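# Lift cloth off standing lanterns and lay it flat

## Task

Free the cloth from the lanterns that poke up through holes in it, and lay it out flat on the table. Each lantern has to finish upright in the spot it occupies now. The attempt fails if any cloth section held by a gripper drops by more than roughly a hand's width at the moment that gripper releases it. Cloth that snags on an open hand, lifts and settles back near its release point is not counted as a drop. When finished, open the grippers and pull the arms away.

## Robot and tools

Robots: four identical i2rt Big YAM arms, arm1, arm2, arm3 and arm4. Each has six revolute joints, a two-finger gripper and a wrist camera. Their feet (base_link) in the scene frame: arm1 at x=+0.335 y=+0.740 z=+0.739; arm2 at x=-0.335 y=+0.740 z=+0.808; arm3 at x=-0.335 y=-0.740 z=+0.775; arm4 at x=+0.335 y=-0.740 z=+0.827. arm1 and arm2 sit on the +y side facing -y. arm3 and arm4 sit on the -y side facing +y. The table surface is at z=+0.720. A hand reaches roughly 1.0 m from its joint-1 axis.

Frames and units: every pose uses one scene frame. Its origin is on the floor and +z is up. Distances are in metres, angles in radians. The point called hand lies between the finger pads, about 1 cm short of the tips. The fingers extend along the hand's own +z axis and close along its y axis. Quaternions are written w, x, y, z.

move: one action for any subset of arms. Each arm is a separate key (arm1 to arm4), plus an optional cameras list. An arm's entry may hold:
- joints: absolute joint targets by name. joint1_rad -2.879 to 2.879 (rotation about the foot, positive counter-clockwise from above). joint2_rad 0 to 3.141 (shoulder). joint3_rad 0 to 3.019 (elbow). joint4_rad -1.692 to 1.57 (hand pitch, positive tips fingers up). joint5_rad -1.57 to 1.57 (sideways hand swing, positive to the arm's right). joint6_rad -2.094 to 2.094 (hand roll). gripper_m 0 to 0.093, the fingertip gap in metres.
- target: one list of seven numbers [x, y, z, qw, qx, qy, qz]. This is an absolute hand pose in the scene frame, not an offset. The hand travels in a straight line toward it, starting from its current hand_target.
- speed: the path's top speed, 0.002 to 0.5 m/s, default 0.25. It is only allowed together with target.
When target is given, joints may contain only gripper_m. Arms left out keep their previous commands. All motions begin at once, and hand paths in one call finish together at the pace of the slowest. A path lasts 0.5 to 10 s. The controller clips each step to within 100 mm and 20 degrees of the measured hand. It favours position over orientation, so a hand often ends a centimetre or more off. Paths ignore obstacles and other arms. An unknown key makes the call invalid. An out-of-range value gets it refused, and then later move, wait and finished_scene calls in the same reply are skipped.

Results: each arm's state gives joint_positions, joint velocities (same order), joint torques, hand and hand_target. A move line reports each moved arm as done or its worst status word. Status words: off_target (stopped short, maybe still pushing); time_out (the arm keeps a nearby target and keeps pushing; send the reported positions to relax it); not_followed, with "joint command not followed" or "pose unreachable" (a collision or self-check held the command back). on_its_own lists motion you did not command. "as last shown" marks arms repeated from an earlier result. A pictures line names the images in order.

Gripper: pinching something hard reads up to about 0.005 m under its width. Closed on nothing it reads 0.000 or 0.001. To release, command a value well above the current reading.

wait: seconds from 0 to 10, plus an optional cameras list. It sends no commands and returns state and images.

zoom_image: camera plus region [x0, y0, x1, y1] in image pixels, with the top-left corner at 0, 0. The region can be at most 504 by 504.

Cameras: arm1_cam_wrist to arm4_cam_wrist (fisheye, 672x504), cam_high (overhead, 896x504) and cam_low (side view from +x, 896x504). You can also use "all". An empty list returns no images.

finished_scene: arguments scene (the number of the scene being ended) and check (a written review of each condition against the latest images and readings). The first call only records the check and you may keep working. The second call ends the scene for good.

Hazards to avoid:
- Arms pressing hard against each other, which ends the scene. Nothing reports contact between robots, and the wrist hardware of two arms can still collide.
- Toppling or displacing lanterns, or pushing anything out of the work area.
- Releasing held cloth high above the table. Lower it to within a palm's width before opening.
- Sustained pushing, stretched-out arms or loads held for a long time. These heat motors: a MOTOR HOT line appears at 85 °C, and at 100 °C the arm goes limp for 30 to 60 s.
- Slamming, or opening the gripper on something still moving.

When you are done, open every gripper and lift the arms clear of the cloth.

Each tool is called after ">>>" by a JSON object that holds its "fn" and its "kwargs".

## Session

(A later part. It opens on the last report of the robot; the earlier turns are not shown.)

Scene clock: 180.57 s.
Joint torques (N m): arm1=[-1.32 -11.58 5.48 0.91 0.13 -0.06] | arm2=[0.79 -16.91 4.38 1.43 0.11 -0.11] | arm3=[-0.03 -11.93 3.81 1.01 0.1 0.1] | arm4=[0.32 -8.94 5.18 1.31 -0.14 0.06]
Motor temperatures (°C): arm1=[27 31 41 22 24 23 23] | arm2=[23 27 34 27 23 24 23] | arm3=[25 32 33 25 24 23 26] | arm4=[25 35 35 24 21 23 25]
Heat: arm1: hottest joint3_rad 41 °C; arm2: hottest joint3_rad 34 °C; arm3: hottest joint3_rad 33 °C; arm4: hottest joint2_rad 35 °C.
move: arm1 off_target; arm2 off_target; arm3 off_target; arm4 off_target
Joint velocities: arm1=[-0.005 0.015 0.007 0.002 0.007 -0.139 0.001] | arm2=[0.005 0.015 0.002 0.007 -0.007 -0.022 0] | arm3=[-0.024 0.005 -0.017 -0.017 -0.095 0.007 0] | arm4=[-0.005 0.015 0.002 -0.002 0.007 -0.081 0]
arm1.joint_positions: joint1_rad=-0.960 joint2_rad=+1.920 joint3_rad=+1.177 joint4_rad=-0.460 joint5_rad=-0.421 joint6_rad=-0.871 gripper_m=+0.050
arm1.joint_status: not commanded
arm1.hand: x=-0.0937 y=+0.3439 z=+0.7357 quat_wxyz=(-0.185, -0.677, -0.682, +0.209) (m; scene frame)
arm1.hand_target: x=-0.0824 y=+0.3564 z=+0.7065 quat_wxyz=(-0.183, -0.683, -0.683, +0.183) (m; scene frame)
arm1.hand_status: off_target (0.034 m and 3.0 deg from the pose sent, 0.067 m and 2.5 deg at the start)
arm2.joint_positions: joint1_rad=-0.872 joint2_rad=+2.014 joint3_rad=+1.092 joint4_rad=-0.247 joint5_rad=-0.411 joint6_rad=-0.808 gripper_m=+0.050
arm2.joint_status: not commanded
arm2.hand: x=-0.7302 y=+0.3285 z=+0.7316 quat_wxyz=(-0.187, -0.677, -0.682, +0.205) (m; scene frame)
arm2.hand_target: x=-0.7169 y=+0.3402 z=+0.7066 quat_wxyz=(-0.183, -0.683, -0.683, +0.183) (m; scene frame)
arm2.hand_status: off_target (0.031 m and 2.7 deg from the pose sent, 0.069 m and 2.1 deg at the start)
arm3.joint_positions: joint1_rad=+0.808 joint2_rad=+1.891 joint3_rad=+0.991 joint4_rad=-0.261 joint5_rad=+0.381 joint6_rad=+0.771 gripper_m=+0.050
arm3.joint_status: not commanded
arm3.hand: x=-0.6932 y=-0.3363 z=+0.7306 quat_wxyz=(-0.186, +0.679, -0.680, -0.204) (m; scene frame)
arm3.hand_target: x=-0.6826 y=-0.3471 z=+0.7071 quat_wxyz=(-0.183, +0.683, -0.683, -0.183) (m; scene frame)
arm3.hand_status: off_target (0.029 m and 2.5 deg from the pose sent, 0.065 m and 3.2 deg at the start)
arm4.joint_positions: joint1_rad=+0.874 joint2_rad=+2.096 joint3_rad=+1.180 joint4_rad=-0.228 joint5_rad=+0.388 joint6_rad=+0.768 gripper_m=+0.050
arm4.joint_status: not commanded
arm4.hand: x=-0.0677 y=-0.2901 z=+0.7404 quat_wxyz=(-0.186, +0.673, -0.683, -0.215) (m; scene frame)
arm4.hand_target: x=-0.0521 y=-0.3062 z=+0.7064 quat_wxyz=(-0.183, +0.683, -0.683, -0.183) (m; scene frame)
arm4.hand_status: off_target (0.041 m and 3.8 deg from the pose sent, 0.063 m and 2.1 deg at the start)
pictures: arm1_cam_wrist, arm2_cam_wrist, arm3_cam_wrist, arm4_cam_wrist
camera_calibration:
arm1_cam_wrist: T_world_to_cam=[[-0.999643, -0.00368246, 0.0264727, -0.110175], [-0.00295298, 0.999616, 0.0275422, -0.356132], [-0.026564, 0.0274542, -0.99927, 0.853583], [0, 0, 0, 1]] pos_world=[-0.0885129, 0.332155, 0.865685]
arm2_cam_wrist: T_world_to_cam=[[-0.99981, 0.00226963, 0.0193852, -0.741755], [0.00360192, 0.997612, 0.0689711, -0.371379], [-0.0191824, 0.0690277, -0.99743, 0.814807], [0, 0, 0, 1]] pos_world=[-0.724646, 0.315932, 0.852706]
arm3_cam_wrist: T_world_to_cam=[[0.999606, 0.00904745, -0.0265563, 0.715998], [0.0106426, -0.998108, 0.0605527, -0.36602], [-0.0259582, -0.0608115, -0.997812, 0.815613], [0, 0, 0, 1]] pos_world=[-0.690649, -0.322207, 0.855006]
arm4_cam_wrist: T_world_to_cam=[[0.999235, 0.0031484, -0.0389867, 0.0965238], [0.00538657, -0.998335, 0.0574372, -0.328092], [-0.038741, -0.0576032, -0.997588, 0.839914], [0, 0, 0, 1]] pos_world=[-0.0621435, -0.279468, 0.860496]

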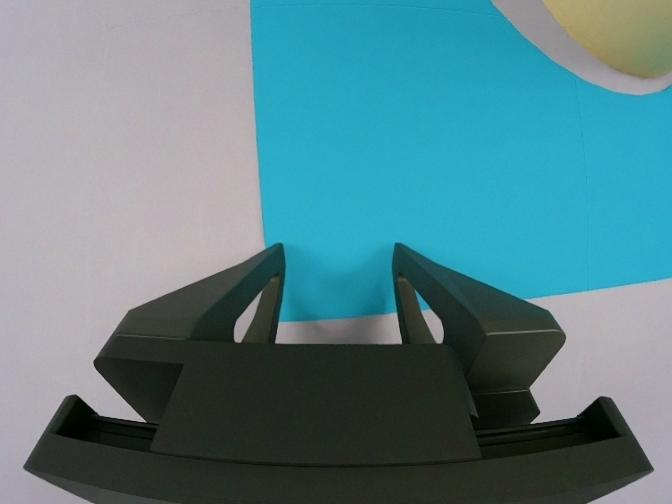

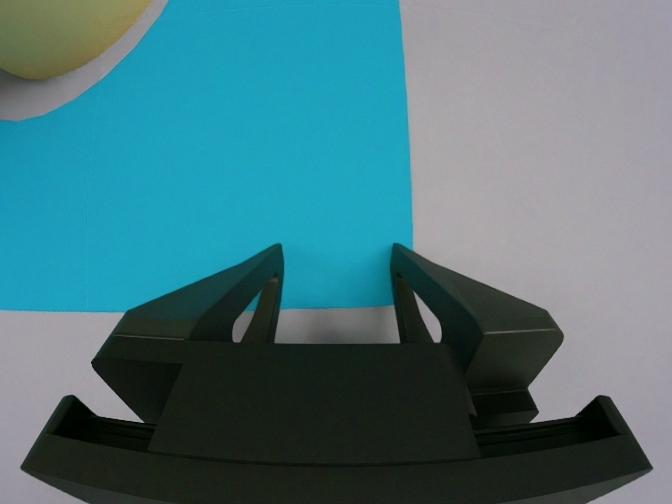

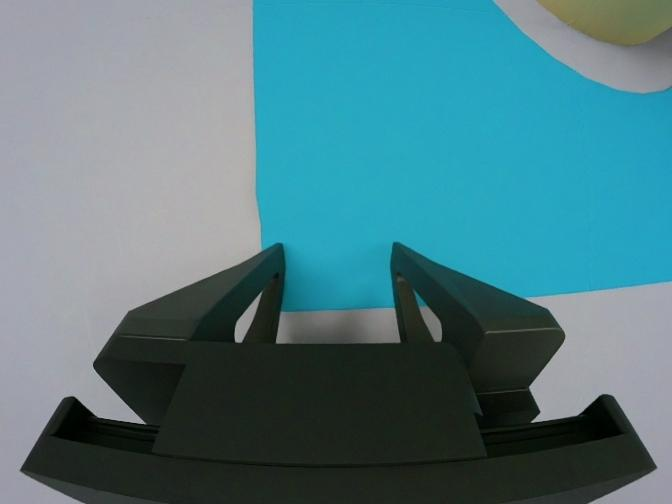

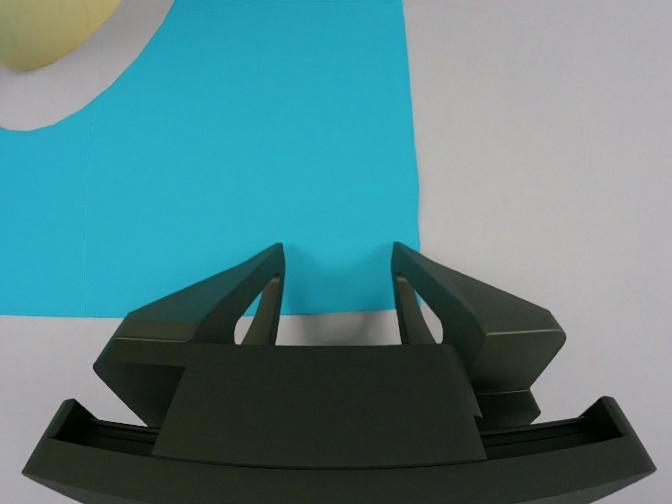

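>>> {"fn": "move", "kwargs": {"arm1": {"joints": {"gripper_m": 0.0}}, "arm2": {"joints": {"gripper_m": 0.0}}, "arm3": {"joints": {"gripper_m": 0.0}}, "arm4": {"joints": {"gripper_m": 0.0}}, "cameras": ["arm1_cam_wrist", "arm2_cam_wrist", "arm3_cam_wrist", "arm4_cam_wrist"]}}

Scene clock: 185.37 s.
Joint torques (N m): arm1=[-1.14 -11.4 5.53 0.68 0.23 -0.05] | arm2=[0.44 -16.91 4.52 1.44 0.4 -0.12] | arm3=[0.09 -11.93 3.81 0.75 -0.11 0.09] | arm4=[0.09 -9.05 5.12 0.49 0.13 0.06]
Motor temperatures (°C): arm1=[27 31 40 22 24 23 23] | arm2=[23 27 34 27 23 23 23] | arm3=[25 32 33 25 24 23 26] | arm4=[25 35 34 24 21 23 25]
Heat: arm1: hottest joint3_rad 40 °C; arm2: hottest joint3_rad 34 °C; arm3: hottest joint3_rad 33 °C; arm4: hottest joint2_rad 35 °C.
move: arm1 done; arm2 done; arm3 done; arm4 done
Joint velocities: arm1=[-0.005 0.005 0.002 0.012 -0.007 -0.037 0] | arm2=[-0.005 -0.015 0.007 0.012 -0.007 0.066 0] | arm3=[0.015 0.005 -0.002 -0.002 0.022 0.037 0] | arm4=[-0.005 -0.005 0.012 0.007 0.007 0.022 -0.001]
arm1.joint_positions: joint1_rad=-0.960 joint2_rad=+1.920 joint3_rad=+1.177 joint4_rad=-0.453 joint5_rad=-0.422 joint6_rad=-0.871 gripper_m=+0.001
arm1.joint_status: all done
arm1.hand: x=-0.0948 y=+0.3429 z=+0.7364 quat_wxyz=(-0.185, -0.675, -0.682, +0.212) (m; scene frame)
arm1.hand_target: x=-0.0824 y=+0.3564 z=+0.7065 quat_wxyz=(-0.183, -0.683, -0.683, +0.183) (m; scene frame)
arm1.hand_status: not commanded
arm2.joint_positions: joint1_rad=-0.865 joint2_rad=+2.012 joint3_rad=+1.090 joint4_rad=-0.247 joint5_rad=-0.418 joint6_rad=-0.808 gripper_m=+0.001
arm2.joint_status: all done
arm2.hand: x=-0.7260 y=+0.3254 z=+0.7323 quat_wxyz=(-0.191, -0.673, -0.684, +0.205) (m; scene frame)
arm2.hand_target: x=-0.7169 y=+0.3400 z=+0.7068 quat_wxyz=(-0.183, -0.683, -0.683, +0.183) (m; scene frame)
arm2.hand_status: not commanded
arm3.joint_positions: joint1_rad=+0.806 joint2_rad=+1.891 joint3_rad=+0.991 joint4_rad=-0.254 joint5_rad=+0.387 joint6_rad=+0.771 gripper_m=+0.001
arm3.joint_status: all done
arm3.hand: x=-0.6928 y=-0.3338 z=+0.7319 quat_wxyz=(-0.189, +0.676, -0.681, -0.208) (m; scene frame)
arm3.hand_target: x=-0.6826 y=-0.3470 z=+0.7071 quat_wxyz=(-0.183, +0.683, -0.683, -0.183) (m; scene frame)
arm3.hand_status: not commanded
arm4.joint_positions: joint1_rad=+0.876 joint2_rad=+2.096 joint3_rad=+1.180 joint4_rad=-0.206 joint5_rad=+0.381 joint6_rad=+0.768 gripper_m=+0.002
arm4.joint_status: all done
arm4.hand: x=-0.0732 y=-0.2885 z=+0.7425 quat_wxyz=(-0.182, +0.671, -0.682, -0.226) (m; scene frame)
arm4.hand_target: x=-0.0522 y=-0.3063 z=+0.7064 quat_wxyz=(-0.183, +0.683, -0.683, -0.183) (m; scene frame)
arm4.hand_status: not commanded
pictures: arm1_cam_wrist, arm2_cam_wrist, arm3_cam_wrist, arm4_cam_wrist
camera_calibration:
arm1_cam_wrist: T_world_to_cam=[[-0.999494, -0.00403864, 0.0315389, -0.114881], [-0.00334031, 0.999749, 0.0221633, -0.351201], [-0.0316205, 0.0220468, -0.999257, 0.855673], [0, 0, 0, 1]] pos_world=[-0.0889396, 0.331784, 0.866444]
arm2_cam_wrist: T_world_to_cam=[[-0.999861, -0.00745976, 0.014896, -0.731129], [-0.00649884, 0.997958, 0.0635462, -0.371806], [-0.0153396, 0.0634405, -0.997868, 0.820762], [0, 0, 0, 1]] pos_world=[-0.720854, 0.313523, 0.85353]
arm3_cam_wrist: T_world_to_cam=[[0.999567, 0.00481151, -0.0290427, 0.716025], [0.00629698, -0.998665, 0.0512748, -0.35999], [-0.0287572, -0.0514355, -0.998262, 0.818564], [0, 0, 0, 1]] pos_world=[-0.689909, -0.320852, 0.856395]
arm4_cam_wrist: T_world_to_cam=[[0.998179, 0.00864642, -0.0597, 0.118951], [0.0114717, -0.998822, 0.0471455, -0.318671], [-0.059222, -0.0477445, -0.997102, 0.842859], [0, 0, 0, 1]] pos_world=[-0.0651629, -0.279082, 0.862542]

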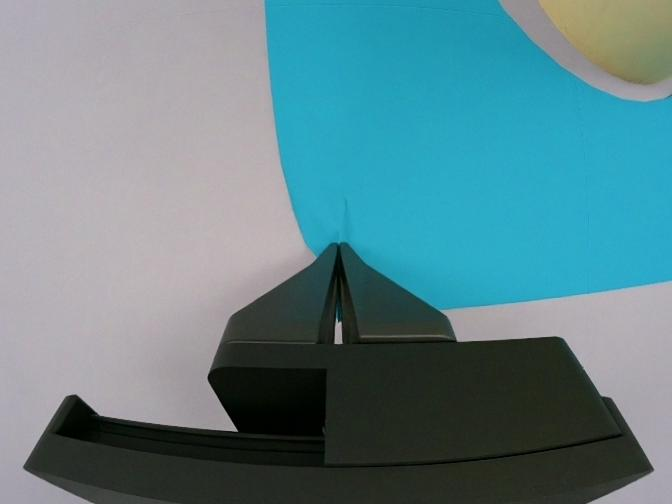

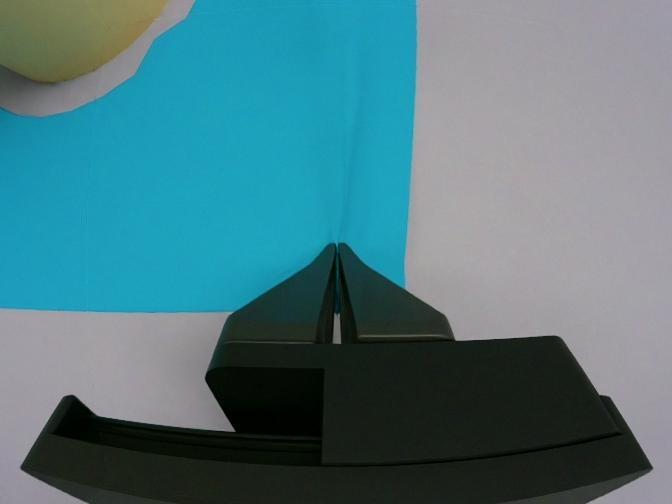

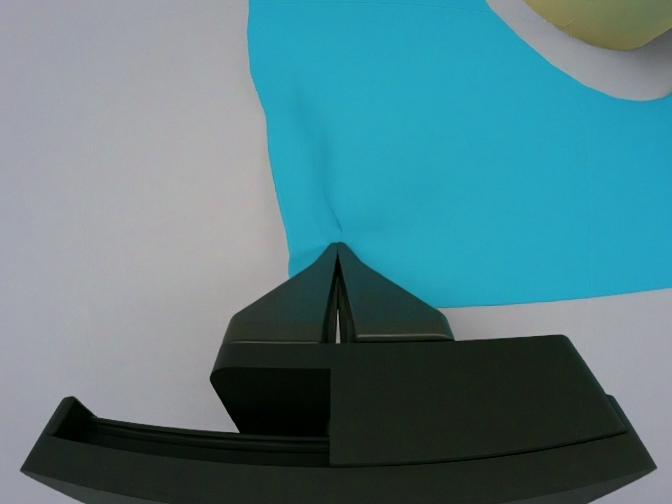

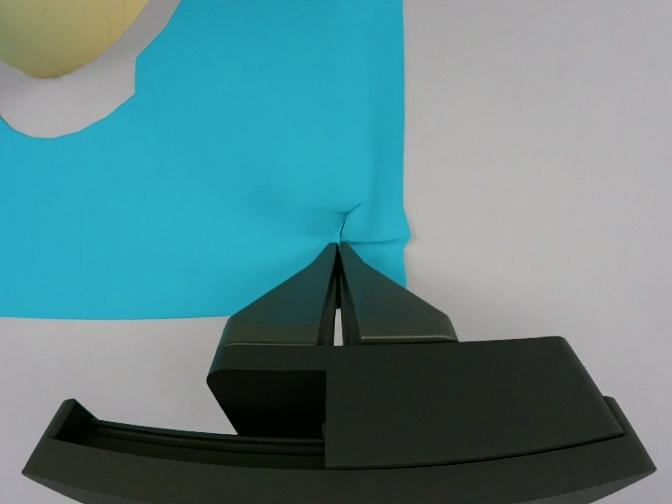

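>>> {"fn": "zoom_image", "kwargs": {"camera": "arm1_cam_wrist", "region": [260, 180, 420, 340]}}

>>> {"fn": "zoom_image", "kwargs": {"camera": "arm2_cam_wrist", "region": [260, 180, 420, 340]}}

>>> {"fn": "zoom_image", "kwargs": {"camera": "arm3_cam_wrist", "region": [260, 180, 420, 340]}}

>>> {"fn": "zoom_image", "kwargs": {"camera": "arm4_cam_wrist", "region": [260, 180, 420, 340]}}

Scaled by 3.150 from the camera's 672x504 image, which has a finer 960x720 frame.

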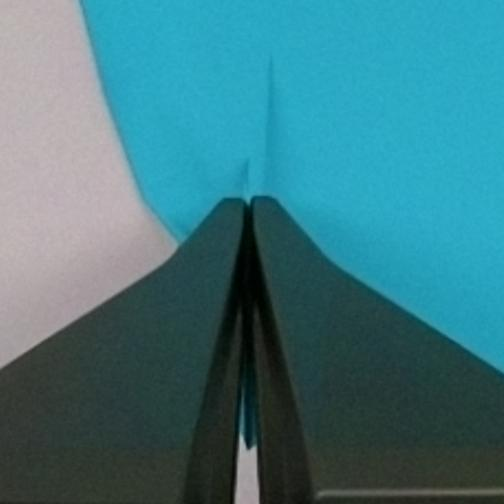

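Scaled by 3.150 from the camera's 672x504 image, which has a finer 960x720 frame.

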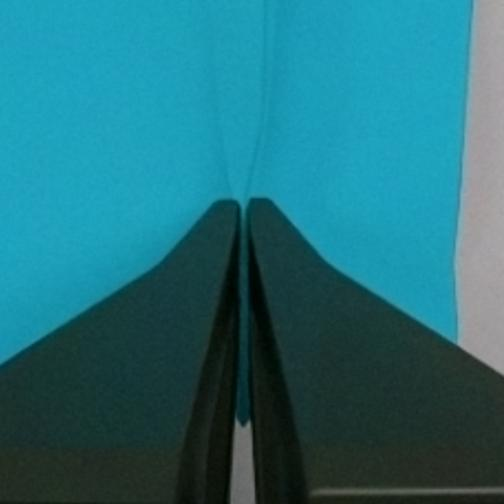

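Scaled by 3.150 from the camera's 672x504 image, which has a finer 960x720 frame.

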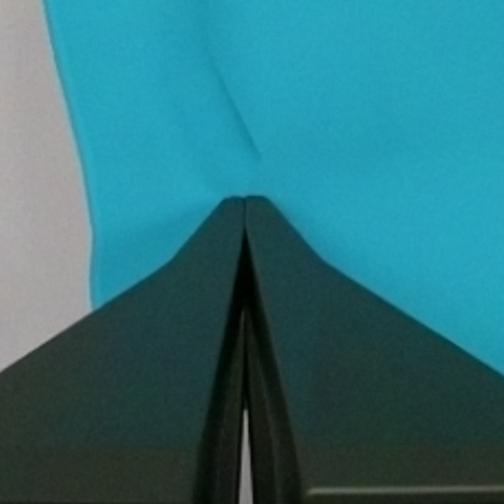

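Scaled by 3.150 from the camera's 672x504 image, which has a finer 960x720 frame.

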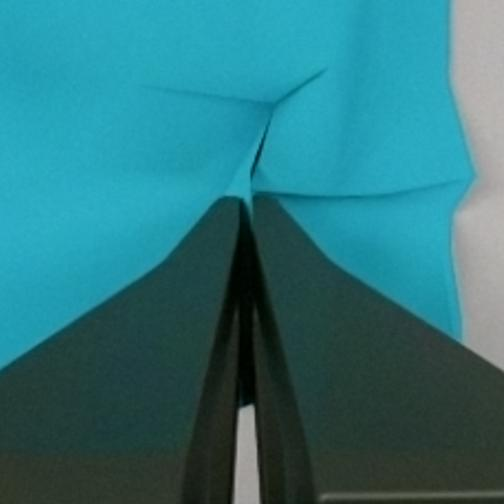

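>>> {"fn": "zoom_image", "kwargs": {"camera": "arm3_cam_wrist", "region": [310, 225, 370, 355]}}

>>> {"fn": "zoom_image", "kwargs": {"camera": "arm2_cam_wrist", "region": [310, 225, 370, 355]}}

Scaled by 3.877 from the camera's 672x504 image, which has a finer 960x720 frame.

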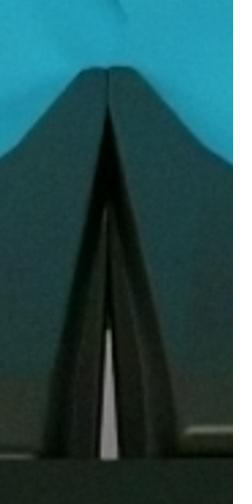

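Scaled by 3.877 from the camera's 672x504 image, which has a finer 960x720 frame.

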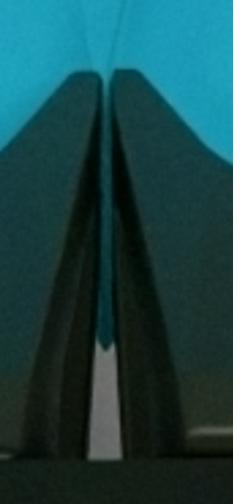

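>>> {"fn": "move", "kwargs": {"arm1": {"target": [-0.1126, 0.3458, 0.80, 0.183, 0.683, 0.683, -0.183], "speed": 0.12}, "arm2": {"target": [-0.7433, 0.3277, 0.80, 0.183, 0.683, 0.683, -0.183], "speed": 0.12}, "arm3": {"target": [-0.7098, -0.3138, 0.80, 0.183, -0.683, 0.683, 0.183], "speed": 0.12}, "arm4": {"target": [-0.0902, -0.2685, 0.80, 0.183, -0.683, 0.683, 0.183], "speed": 0.12}, "cameras": ["arm1_cam_wrist", "arm2_cam_wrist", "arm3_cam_wrist", "arm4_cam_wrist", "cam_high", "cam_low"]}}

Scene clock: 216.47 s.
Joint torques (N m): arm1=[-1.38 -15.62 12.25 0.18 -0.09 -0.06] | arm2=[-0.85 -20.72 11.1 0.47 -0.14 -0.2] | arm3=[-0.73 -16.79 8.66 0.08 0.29 -0.06] | arm4=[-0.21 -12.75 11.11 0.54 0.13 0.01]
Motor temperatures (°C): arm1=[27 31 36 22 24 23 24] | arm2=[23 27 32 27 23 23 24] | arm3=[25 32 31 25 24 23 27] | arm4=[25 35 33 23 21 23 26]
Heat: arm1: hottest joint3_rad 36 °C; arm2: hottest joint3_rad 32 °C; arm3: hottest joint2_rad 32 °C; arm4: hottest joint2_rad 35 °C.
move: arm1 off_target; arm2 off_target; arm3 off_target; arm4 off_target
Joint velocities: arm1=[-0.015 0.005 -0.007 0.002 0.081 -0.007 0.001] | arm2=[-0.005 -0.015 0.012 0.002 0.037 -0.037 0.001] | arm3=[-0.015 0.005 -0.007 0.007 -0.022 -0.007 0] | arm4=[-0.005 -0.005 -0.002 -0.002 0.007 -0.022 0]
arm1.joint_positions: joint1_rad=-0.974 joint2_rad=+1.881 joint3_rad=+1.276 joint4_rad=-0.707 joint5_rad=-0.420 joint6_rad=-0.885 gripper_m=+0.001
arm1.joint_status: not commanded
arm1.hand: x=-0.0958 y=+0.3529 z=+0.7767 quat_wxyz=(-0.191, -0.691, -0.679, +0.160) (m; scene frame)
arm1.hand_target: x=-0.1124 y=+0.3460 z=+0.8002 quat_wxyz=(-0.183, -0.683, -0.683, +0.183) (m; scene frame)
arm1.hand_status: off_target (0.030 m and 3.0 deg from the pose sent, 0.066 m and 3.5 deg at the start)
arm2.joint_positions: joint1_rad=-0.868 joint2_rad=+1.915 joint3_rad=+1.132 joint4_rad=-0.487 joint5_rad=-0.409 joint6_rad=-0.813 gripper_m=+0.001
arm2.joint_status: not commanded
arm2.hand: x=-0.7185 y=+0.3362 z=+0.7791 quat_wxyz=(-0.190, -0.687, -0.683, +0.157) (m; scene frame)
arm2.hand_target: x=-0.7430 y=+0.3283 z=+0.8002 quat_wxyz=(-0.183, -0.683, -0.683, +0.183) (m; scene frame)
arm2.hand_status: off_target (0.034 m and 3.1 deg from the pose sent, 0.070 m and 2.9 deg at the start)
arm3.joint_positions: joint1_rad=+0.801 joint2_rad=+1.841 joint3_rad=+1.107 joint4_rad=-0.514 joint5_rad=+0.371 joint6_rad=+0.771 gripper_m=+0.001
arm3.joint_status: not commanded
arm3.hand: x=-0.6995 y=-0.3285 z=+0.7751 quat_wxyz=(-0.184, +0.689, -0.682, -0.162) (m; scene frame)
arm3.hand_target: x=-0.7101 y=-0.3139 z=+0.7991 quat_wxyz=(-0.183, +0.683, -0.683, -0.183) (m; scene frame)
arm3.hand_status: off_target (0.031 m and 2.5 deg from the pose sent, 0.073 m and 3.0 deg at the start)
arm4.joint_positions: joint1_rad=+0.874 joint2_rad=+2.048 joint3_rad=+1.315 joint4_rad=-0.491 joint5_rad=+0.380 joint6_rad=+0.768 gripper_m=+0.002
arm4.joint_status: not commanded
arm4.hand: x=-0.0832 y=-0.2786 z=+0.7919 quat_wxyz=(-0.185, +0.685, -0.683, -0.176) (m; scene frame)
arm4.hand_target: x=-0.0896 y=-0.2691 z=+0.8007 quat_wxyz=(-0.184, +0.683, -0.683, -0.183) (m; scene frame)
arm4.hand_status: off_target (0.015 m and 0.8 deg from the pose sent, 0.063 m and 5.1 deg at the start)
pictures: arm1_cam_wrist, arm2_cam_wrist, arm3_cam_wrist, arm4_cam_wrist, cam_high, cam_low
camera_calibration:
arm1_cam_wrist: T_world_to_cam=[[-0.998507, -0.00127608, -0.0546136, -0.0511126], [-0.00619016, 0.995931, 0.0899049, -0.413681], [0.0542766, 0.0901087, -0.994452, 0.876174], [0, 0, 0, 1]] pos_world=[-0.101153, 0.332981, 0.905714]
arm2_cam_wrist: T_world_to_cam=[[-0.998538, -0.00359991, -0.053942, -0.671022], [-0.0107934, 0.990968, 0.133665, -0.440894], [0.0529736, 0.134052, -0.989557, 0.885743], [0, 0, 0, 1]] pos_world=[-0.721721, 0.31576, 0.89923]
arm3_cam_wrist: T_world_to_cam=[[0.999493, 0.00492305, 0.0314506, 0.677019], [0.00094963, -0.992141, 0.125123, -0.415718], [0.0318194, -0.12503, -0.991643, 0.874819], [0, 0, 0, 1]] pos_world=[-0.704117, -0.306405, 0.898231]
arm4_cam_wrist: T_world_to_cam=[[0.999852, 0.00541361, 0.0163037, 0.0708573], [0.00347841, -0.993189, 0.116467, -0.364992], [0.0168232, -0.116393, -0.993061, 0.87603], [0, 0, 0, 1]] pos_world=[-0.0843148, -0.260926, 0.911306]

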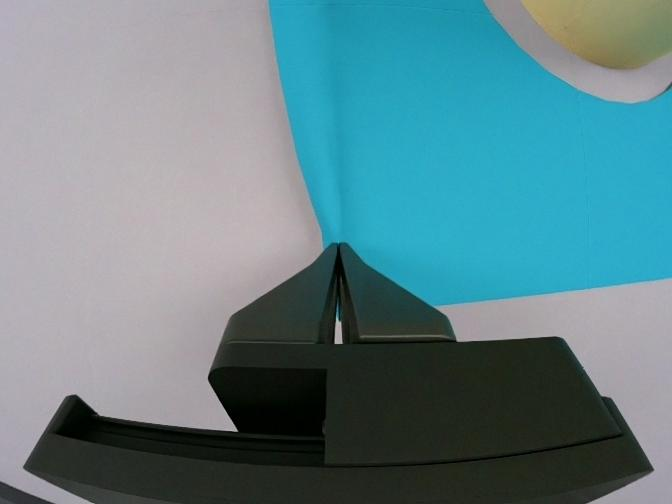

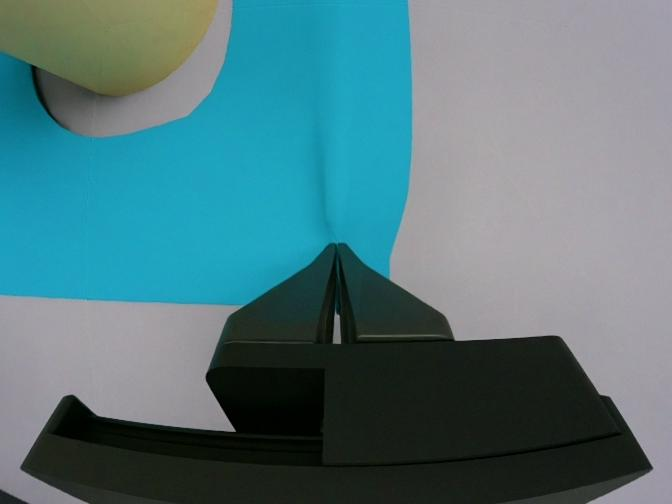

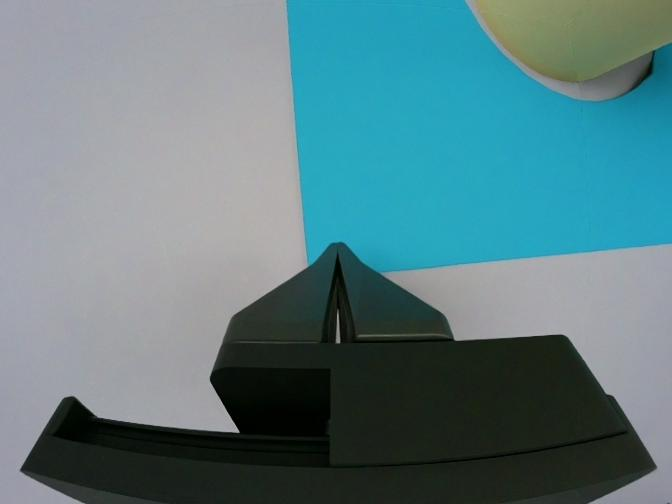

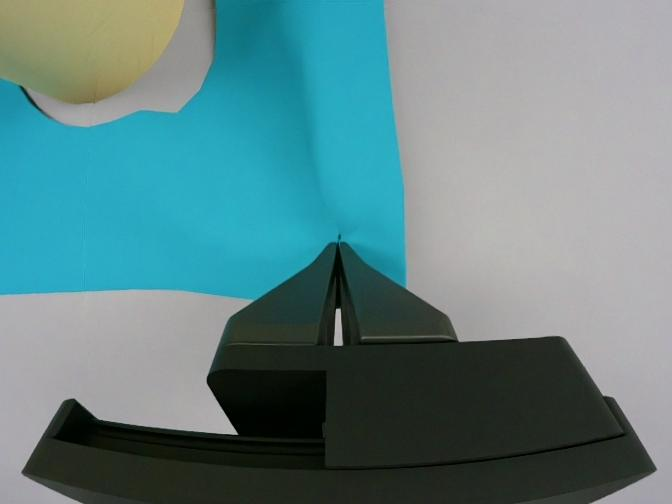

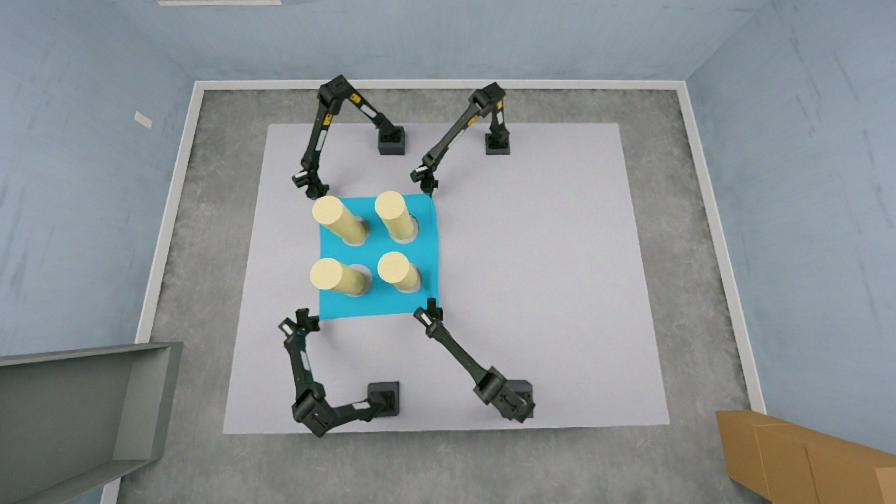

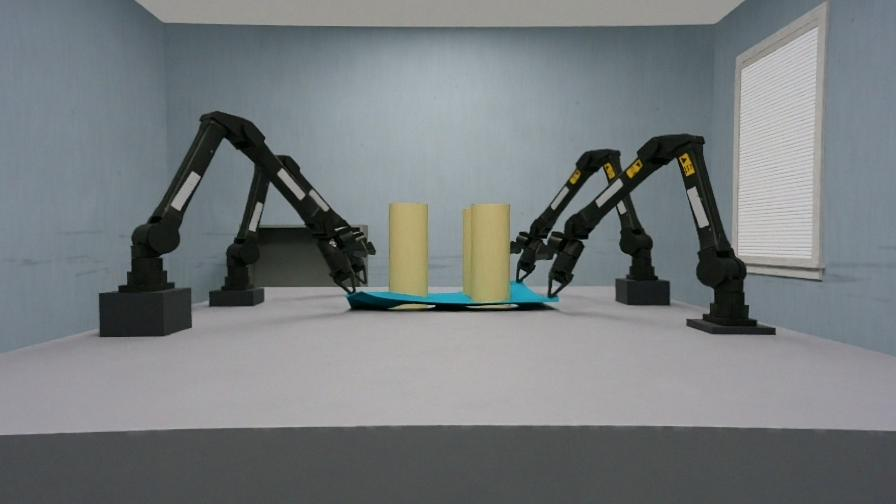

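>>> {"fn": "move", "kwargs": {"arm3": {"target": [-0.694, -0.311, 0.774, 0.183, -0.683, 0.683, 0.183], "speed": 0.15, "joints": {"gripper_m": 0.05}}, "cameras": ["arm3_cam_wrist"]}}

Scene clock: 226.93 s.
Joint torques (N m): arm1=[-1.38 -15.33 12.08 0.12 -0.11 -0.07] | arm2=[-0.85 -20.48 11.06 0.46 -0.14 -0.19] | arm3=[-0.26 -14.86 5.76 1.32 0.29 -0.12] | arm4=[-0.21 -12.69 11.12 0.54 0.13 0.01]
Motor temperatures (°C): arm1=[27 32 36 22 24 23 24] | arm2=[23 27 34 27 23 23 24] | arm3=[25 32 31 25 24 23 27] | arm4=[25 34 34 23 21 23 27]
Heat: arm1: hottest joint3_rad 36 °C; arm2: hottest joint3_rad 34 °C; arm3: hottest joint2_rad 32 °C; arm4: hottest joint2_rad 34 °C.
move: arm3 done
Joint velocities: arm1=[-0.005 -0.015 -0.012 -0.007 0.007 -0.11 0] | arm2=[-0.005 -0.024 0.007 -0.002 -0.007 -0.051 0] | arm3=[-0.015 0.015 -0.027 -0.012 0.007 -0.081 -0.001] | arm4=[-0.005 -0.015 -0.002 -0.002 -0.037 -0.081 0]
arm1.joint_positions: joint1_rad=-0.974 joint2_rad=+1.881 joint3_rad=+1.276 joint4_rad=-0.707 joint5_rad=-0.420 joint6_rad=-0.886 gripper_m=+0.001
arm1.joint_status: not commanded
arm1.hand: x=-0.0958 y=+0.3529 z=+0.7767 quat_wxyz=(-0.191, -0.690, -0.679, +0.160) (m; scene frame)
arm1.hand_target: x=-0.1124 y=+0.3460 z=+0.8002 quat_wxyz=(-0.183, -0.683, -0.683, +0.183) (m; scene frame)
arm1.hand_status: not commanded
arm2.joint_positions: joint1_rad=-0.868 joint2_rad=+1.915 joint3_rad=+1.132 joint4_rad=-0.487 joint5_rad=-0.409 joint6_rad=-0.814 gripper_m=+0.001
arm2.joint_status: not commanded
arm2.hand: x=-0.7185 y=+0.3362 z=+0.7791 quat_wxyz=(-0.190, -0.687, -0.683, +0.157) (m; scene frame)
arm2.hand_target: x=-0.7430 y=+0.3283 z=+0.8002 quat_wxyz=(-0.183, -0.683, -0.683, +0.183) (m; scene frame)
arm2.hand_status: not commanded
arm3.joint_positions: joint1_rad=+0.772 joint2_rad=+1.841 joint3_rad=+1.098 joint4_rad=-0.462 joint5_rad=+0.361 joint6_rad=+0.752 gripper_m=+0.050
arm3.joint_status: all done
arm3.hand: x=-0.6939 y=-0.3139 z=+0.7757 quat_wxyz=(-0.183, +0.681, -0.686, -0.179) (m; scene frame)
arm3.hand_target: x=-0.6942 y=-0.3110 z=+0.7741 quat_wxyz=(-0.183, +0.683, -0.683, -0.183) (m; scene frame)
arm3.hand_status: done (0.003 m and 0.7 deg from the pose sent, 0.018 m and 2.5 deg at the start)
arm4.joint_positions: joint1_rad=+0.874 joint2_rad=+2.048 joint3_rad=+1.315 joint4_rad=-0.491 joint5_rad=+0.380 joint6_rad=+0.768 gripper_m=+0.002
arm4.joint_status: not commanded
arm4.hand: x=-0.0832 y=-0.2786 z=+0.7919 quat_wxyz=(-0.185, +0.685, -0.683, -0.176) (m; scene frame)
arm4.hand_target: x=-0.0896 y=-0.2691 z=+0.8007 quat_wxyz=(-0.184, +0.683, -0.683, -0.183) (m; scene frame)
arm4.hand_status: not commanded
pictures: arm3_cam_wrist
camera_calibration:
arm3_cam_wrist: T_world_to_cam=[[0.999989, -0.00416468, 0.00196941, 0.691739], [-0.00434549, -0.994665, 0.10307, -0.388671], [0.00152965, -0.103077, -0.994672, 0.865315], [0, 0, 0, 1]] pos_world=[-0.694744, -0.294522, 0.899402]

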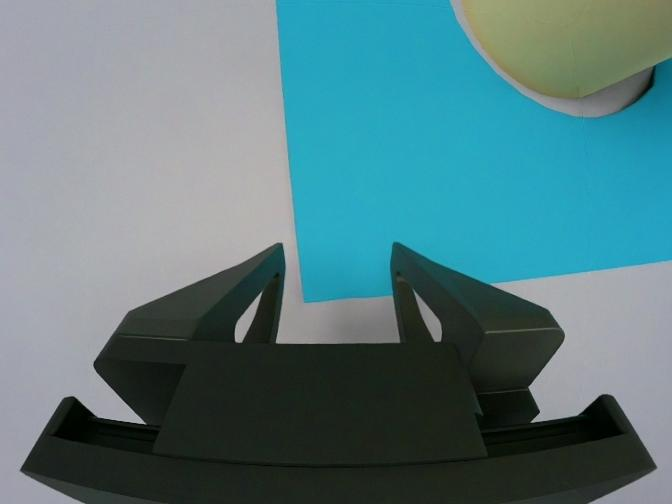

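>>> {"fn": "move", "kwargs": {"arm3": {"target": [-0.668, -0.334, 0.693, 0.183, -0.683, 0.683, 0.183], "speed": 0.12}, "cameras": ["arm3_cam_wrist"]}}

Scene clock: 234.67 s.
Joint torques (N m): arm1=[-1.85 -14.97 12.23 0.23 -0.11 -0.07] | arm2=[-0.85 -20.54 11.03 0.47 -0.14 -0.18] | arm3=[-0.32 -10.23 3.52 1.07 -0.12 -0.06] | arm4=[-0.15 -12.69 11.14 0.54 0.13 0.01]
Motor temperatures (°C): arm1=[27 33 37 22 24 23 24] | arm2=[23 26 34 27 22 23 24] | arm3=[25 32 32 25 24 23 26] | arm4=[25 34 34 23 21 23 27]
Heat: arm1: hottest joint3_rad 37 °C; arm2: hottest joint3_rad 34 °C; arm3: hottest joint2_rad 32 °C; arm4: hottest joint2_rad 34 °C.
move: arm3 off_target
Joint velocities: arm1=[-0.005 -0.005 -0.012 0.007 0.037 0.007 0] | arm2=[-0.005 0.005 0.012 -0.007 -0.051 0.007 0] | arm3=[-0.005 -0.005 -0.007 0.002 -0.037 -0.007 0] | arm4=[0.005 -0.005 -0.012 -0.007 0.007 -0.037 0]
arm1, arm2, arm4: as last shown
arm3.joint_positions: joint1_rad=+0.772 joint2_rad=+1.891 joint3_rad=+0.975 joint4_rad=-0.210 joint5_rad=+0.371 joint6_rad=+0.741 gripper_m=+0.050
arm3.joint_status: not commanded
arm3.hand: x=-0.6819 y=-0.3224 z=+0.7304 quat_wxyz=(-0.187, +0.673, -0.682, -0.216) (m; scene frame)
arm3.hand_target: x=-0.6661 y=-0.3359 z=+0.6965 quat_wxyz=(-0.183, +0.683, -0.683, -0.183) (m; scene frame)
arm3.hand_status: off_target (0.042 m and 4.0 deg from the pose sent, 0.089 m and 0.7 deg at the start)
pictures: arm3_cam_wrist
camera_calibration:
arm3_cam_wrist: T_world_to_cam=[[0.999038, 0.00307422, -0.0437529, 0.714856], [0.00487956, -0.999138, 0.0412155, -0.342333], [-0.0435885, -0.0413894, -0.998192, 0.811016], [0, 0, 0, 1]] pos_world=[-0.677147, -0.310668, 0.854937]

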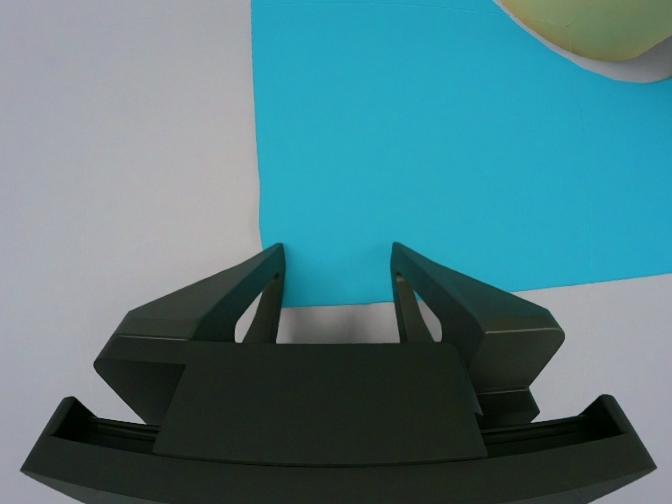

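>>> {"fn": "move", "kwargs": {"arm3": {"joints": {"gripper_m": 0.0}}, "cameras": ["arm3_cam_wrist"]}}

>>> {"fn": "zoom_image", "kwargs": {"camera": "arm3_cam_wrist", "region": [260, 180, 420, 340]}}

Scene clock: 241.57 s.
Joint torques (N m): arm1=[-1.49 -15.56 12.11 0.09 -0.12 -0.05] | arm2=[-0.73 -20.54 11.06 0.44 -0.15 -0.19] | arm3=[0.15 -10.34 3.56 0.92 -0.25 -0.04] | arm4=[-0.03 -12.69 11.15 0.54 0.23 0.01]
Motor temperatures (°C): arm1=[27 33 37 22 24 23 24] | arm2=[23 26 35 27 22 23 24] | arm3=[25 32 31 25 24 23 26] | arm4=[25 34 35 23 21 23 27]
Heat: arm1: hottest joint3_rad 37 °C; arm2: hottest joint3_rad 35 °C; arm3: hottest joint2_rad 32 °C; arm4: hottest joint3_rad 35 °C.
move: arm3 done
Joint velocities: arm1=[0.005 -0.015 0.007 0.012 -0.007 0.007 -0.001] | arm2=[-0.015 -0.005 -0.022 -0.012 0.066 0.037 0] | arm3=[0.005 -0.015 -0.002 0.002 0.007 0.007 0] | arm4=[-0.015 -0.015 0.012 -0.002 -0.022 0.037 -0.001]
arm1: as last shown
arm2.joint_positions: joint1_rad=-0.868 joint2_rad=+1.915 joint3_rad=+1.132 joint4_rad=-0.487 joint5_rad=-0.409 joint6_rad=-0.814 gripper_m=+0.001
arm2.joint_status: not commanded
arm2.hand: x=-0.7185 y=+0.3362 z=+0.7791 quat_wxyz=(-0.190, -0.687, -0.683, +0.157) (m; scene frame)
arm2.hand_target: x=-0.7429 y=+0.3283 z=+0.8002 quat_wxyz=(-0.183, -0.683, -0.683, +0.183) (m; scene frame)
arm2.hand_status: not commanded
arm3.joint_positions: joint1_rad=+0.764 joint2_rad=+1.891 joint3_rad=+0.975 joint4_rad=-0.207 joint5_rad=+0.375 joint6_rad=+0.740 gripper_m=+0.002
arm3.joint_status: all done
arm3.hand: x=-0.6787 y=-0.3189 z=+0.7310 quat_wxyz=(-0.190, +0.670, -0.685, -0.217) (m; scene frame)
arm3.hand_target: x=-0.6660 y=-0.3358 z=+0.6966 quat_wxyz=(-0.183, +0.683, -0.683, -0.183) (m; scene frame)
arm3.hand_status: not commanded
arm4.joint_positions: joint1_rad=+0.875 joint2_rad=+2.048 joint3_rad=+1.315 joint4_rad=-0.491 joint5_rad=+0.378 joint6_rad=+0.768 gripper_m=+0.002
arm4.joint_status: not commanded
arm4.hand: x=-0.0836 y=-0.2790 z=+0.7918 quat_wxyz=(-0.183, +0.685, -0.682, -0.176) (m; scene frame)
arm4.hand_target: x=-0.0896 y=-0.2691 z=+0.8007 quat_wxyz=(-0.184, +0.683, -0.683, -0.183) (m; scene frame)
arm4.hand_status: not commanded
pictures: arm3_cam_wrist
camera_calibration:
arm3_cam_wrist: T_world_to_cam=[[0.999039, -0.00530619, -0.0435128, 0.708862], [-0.00372821, -0.999335, 0.0362662, -0.34116], [-0.0436763, -0.0360691, -0.998394, 0.813699], [0, 0, 0, 1]] pos_world=[-0.673913, -0.307823, 0.855609]

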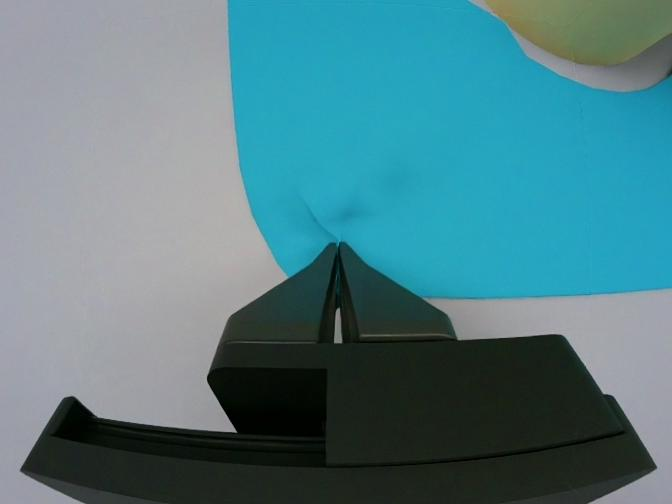

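Scaled by 3.150 from the camera's 672x504 image, which has a finer 960x720 frame.

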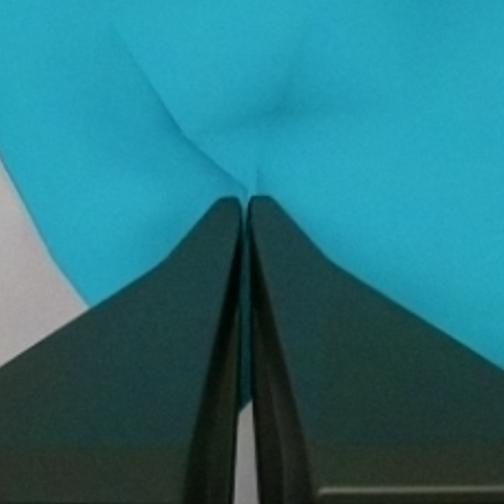

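>>> {"fn": "move", "kwargs": {"cameras": ["cam_high", "cam_low"]}}

>>> {"fn": "zoom_image", "kwargs": {"camera": "cam_high", "region": [270, 170, 490, 340]}}

>>> {"fn": "zoom_image", "kwargs": {"camera": "cam_low", "region": [320, 180, 600, 330]}}

Scene clock: 245.13 s.
Joint torques (N m): arm1=[-1.2 -15.21 12.19 0.18 -0.11 -0.04] | arm2=[-0.85 -20.48 11.02 0.47 -0.14 -0.19] | arm3=[0.32 -10.4 3.48 0.95 -0.23 -0.03] | arm4=[-0.15 -12.69 11.12 0.54 0.23 0.01]
Motor temperatures (°C): arm1=[27 33 37 22 24 23 24] | arm2=[23 26 35 27 22 23 24] | arm3=[25 32 31 25 24 23 27] | arm4=[25 34 35 23 21 23 27]
Heat: arm1: hottest joint3_rad 37 °C; arm2: hottest joint3_rad 35 °C; arm3: hottest joint2_rad 32 °C; arm4: hottest joint3_rad 35 °C.
Joint velocities: arm1=[-0.015 -0.024 0.007 0.012 -0.037 0.007 0] | arm2=[-0.005 -0.015 0.007 -0.002 -0.066 -0.037 0.001] | arm3=[-0.005 -0.005 -0.012 0.002 0.125 0.022 0] | arm4=[-0.005 0.005 -0.017 -0.007 0.007 0.037 0]
arm1.joint_positions: joint1_rad=-0.974 joint2_rad=+1.881 joint3_rad=+1.276 joint4_rad=-0.707 joint5_rad=-0.420 joint6_rad=-0.886 gripper_m=+0.001
arm1.joint_status: not commanded
arm1.hand: x=-0.0958 y=+0.3529 z=+0.7767 quat_wxyz=(-0.191, -0.690, -0.679, +0.160) (m; scene frame)
arm1.hand_target: x=-0.1124 y=+0.3460 z=+0.8002 quat_wxyz=(-0.183, -0.683, -0.683, +0.183) (m; scene frame)
arm1.hand_status: not commanded
arm2.joint_positions: joint1_rad=-0.868 joint2_rad=+1.915 joint3_rad=+1.132 joint4_rad=-0.487 joint5_rad=-0.409 joint6_rad=-0.814 gripper_m=+0.001
arm2.joint_status: not commanded
arm2.hand: x=-0.7185 y=+0.3362 z=+0.7791 quat_wxyz=(-0.190, -0.687, -0.683, +0.157) (m; scene frame)
arm2.hand_target: x=-0.7429 y=+0.3283 z=+0.8002 quat_wxyz=(-0.183, -0.683, -0.683, +0.183) (m; scene frame)
arm2.hand_status: not commanded
arm3.joint_positions: joint1_rad=+0.764 joint2_rad=+1.891 joint3_rad=+0.975 joint4_rad=-0.207 joint5_rad=+0.375 joint6_rad=+0.740 gripper_m=+0.002
arm3.joint_status: all done
arm3.hand: x=-0.6787 y=-0.3189 z=+0.7310 quat_wxyz=(-0.190, +0.670, -0.685, -0.217) (m; scene frame)
arm3.hand_target: x=-0.6660 y=-0.3358 z=+0.6966 quat_wxyz=(-0.183, +0.683, -0.683, -0.183) (m; scene frame)
arm3.hand_status: not commanded
arm4.joint_positions: joint1_rad=+0.875 joint2_rad=+2.048 joint3_rad=+1.315 joint4_rad=-0.491 joint5_rad=+0.378 joint6_rad=+0.768 gripper_m=+0.002
arm4.joint_status: not commanded
arm4.hand: x=-0.0836 y=-0.2790 z=+0.7918 quat_wxyz=(-0.183, +0.685, -0.682, -0.176) (m; scene frame)
arm4.hand_target: x=-0.0896 y=-0.2691 z=+0.8007 quat_wxyz=(-0.184, +0.683, -0.683, -0.183) (m; scene frame)
arm4.hand_status: not commanded
pictures: cam_high, cam_low

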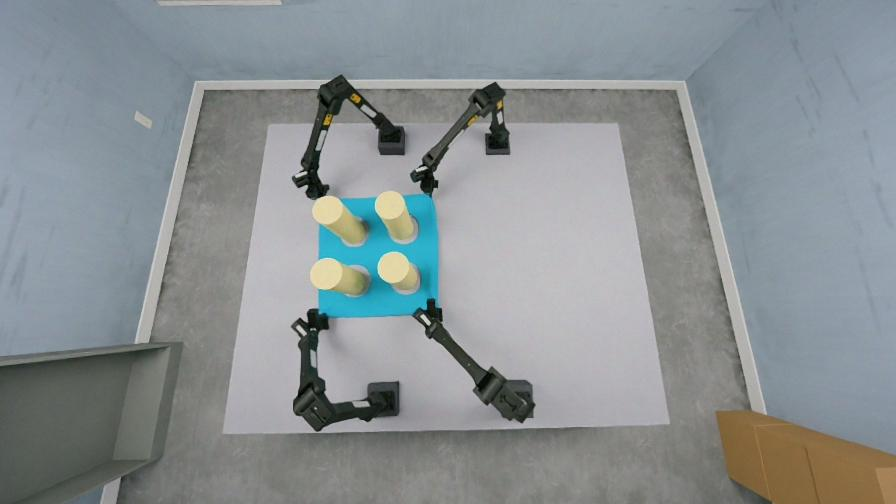

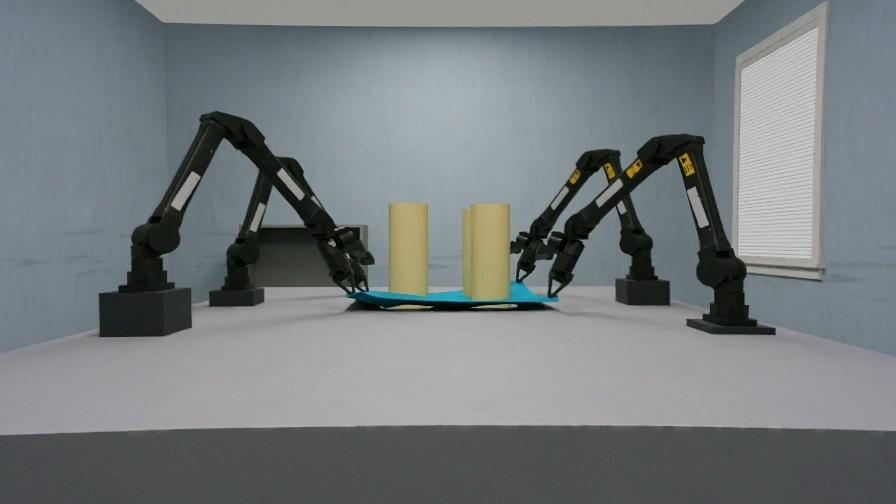

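Scaled by 2.291.

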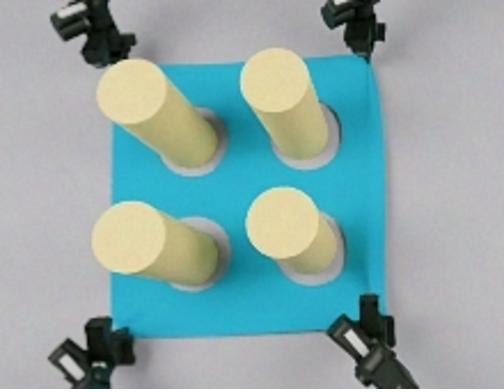

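Scaled by 1.800.

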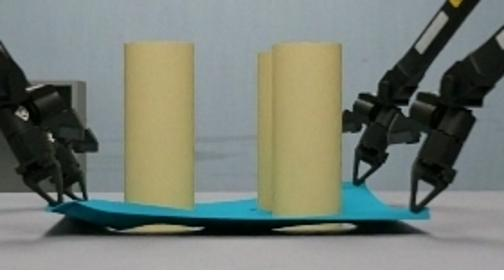

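>>> {"fn": "zoom_image", "kwargs": {"camera": "cam_high", "region": [310, 190, 380, 310]}}

>>> {"fn": "zoom_image", "kwargs": {"camera": "cam_high", "region": [370, 190, 440, 310]}}

Scaled by 4.200.

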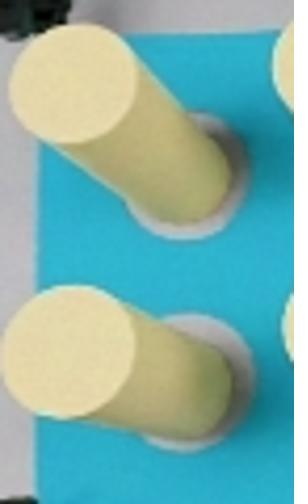

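Scaled by 4.200.

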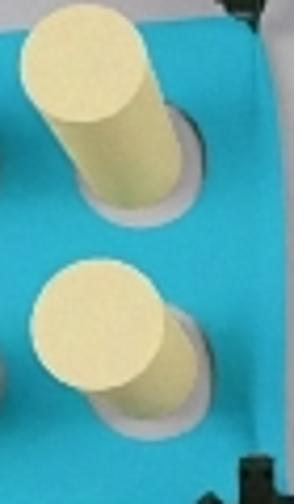

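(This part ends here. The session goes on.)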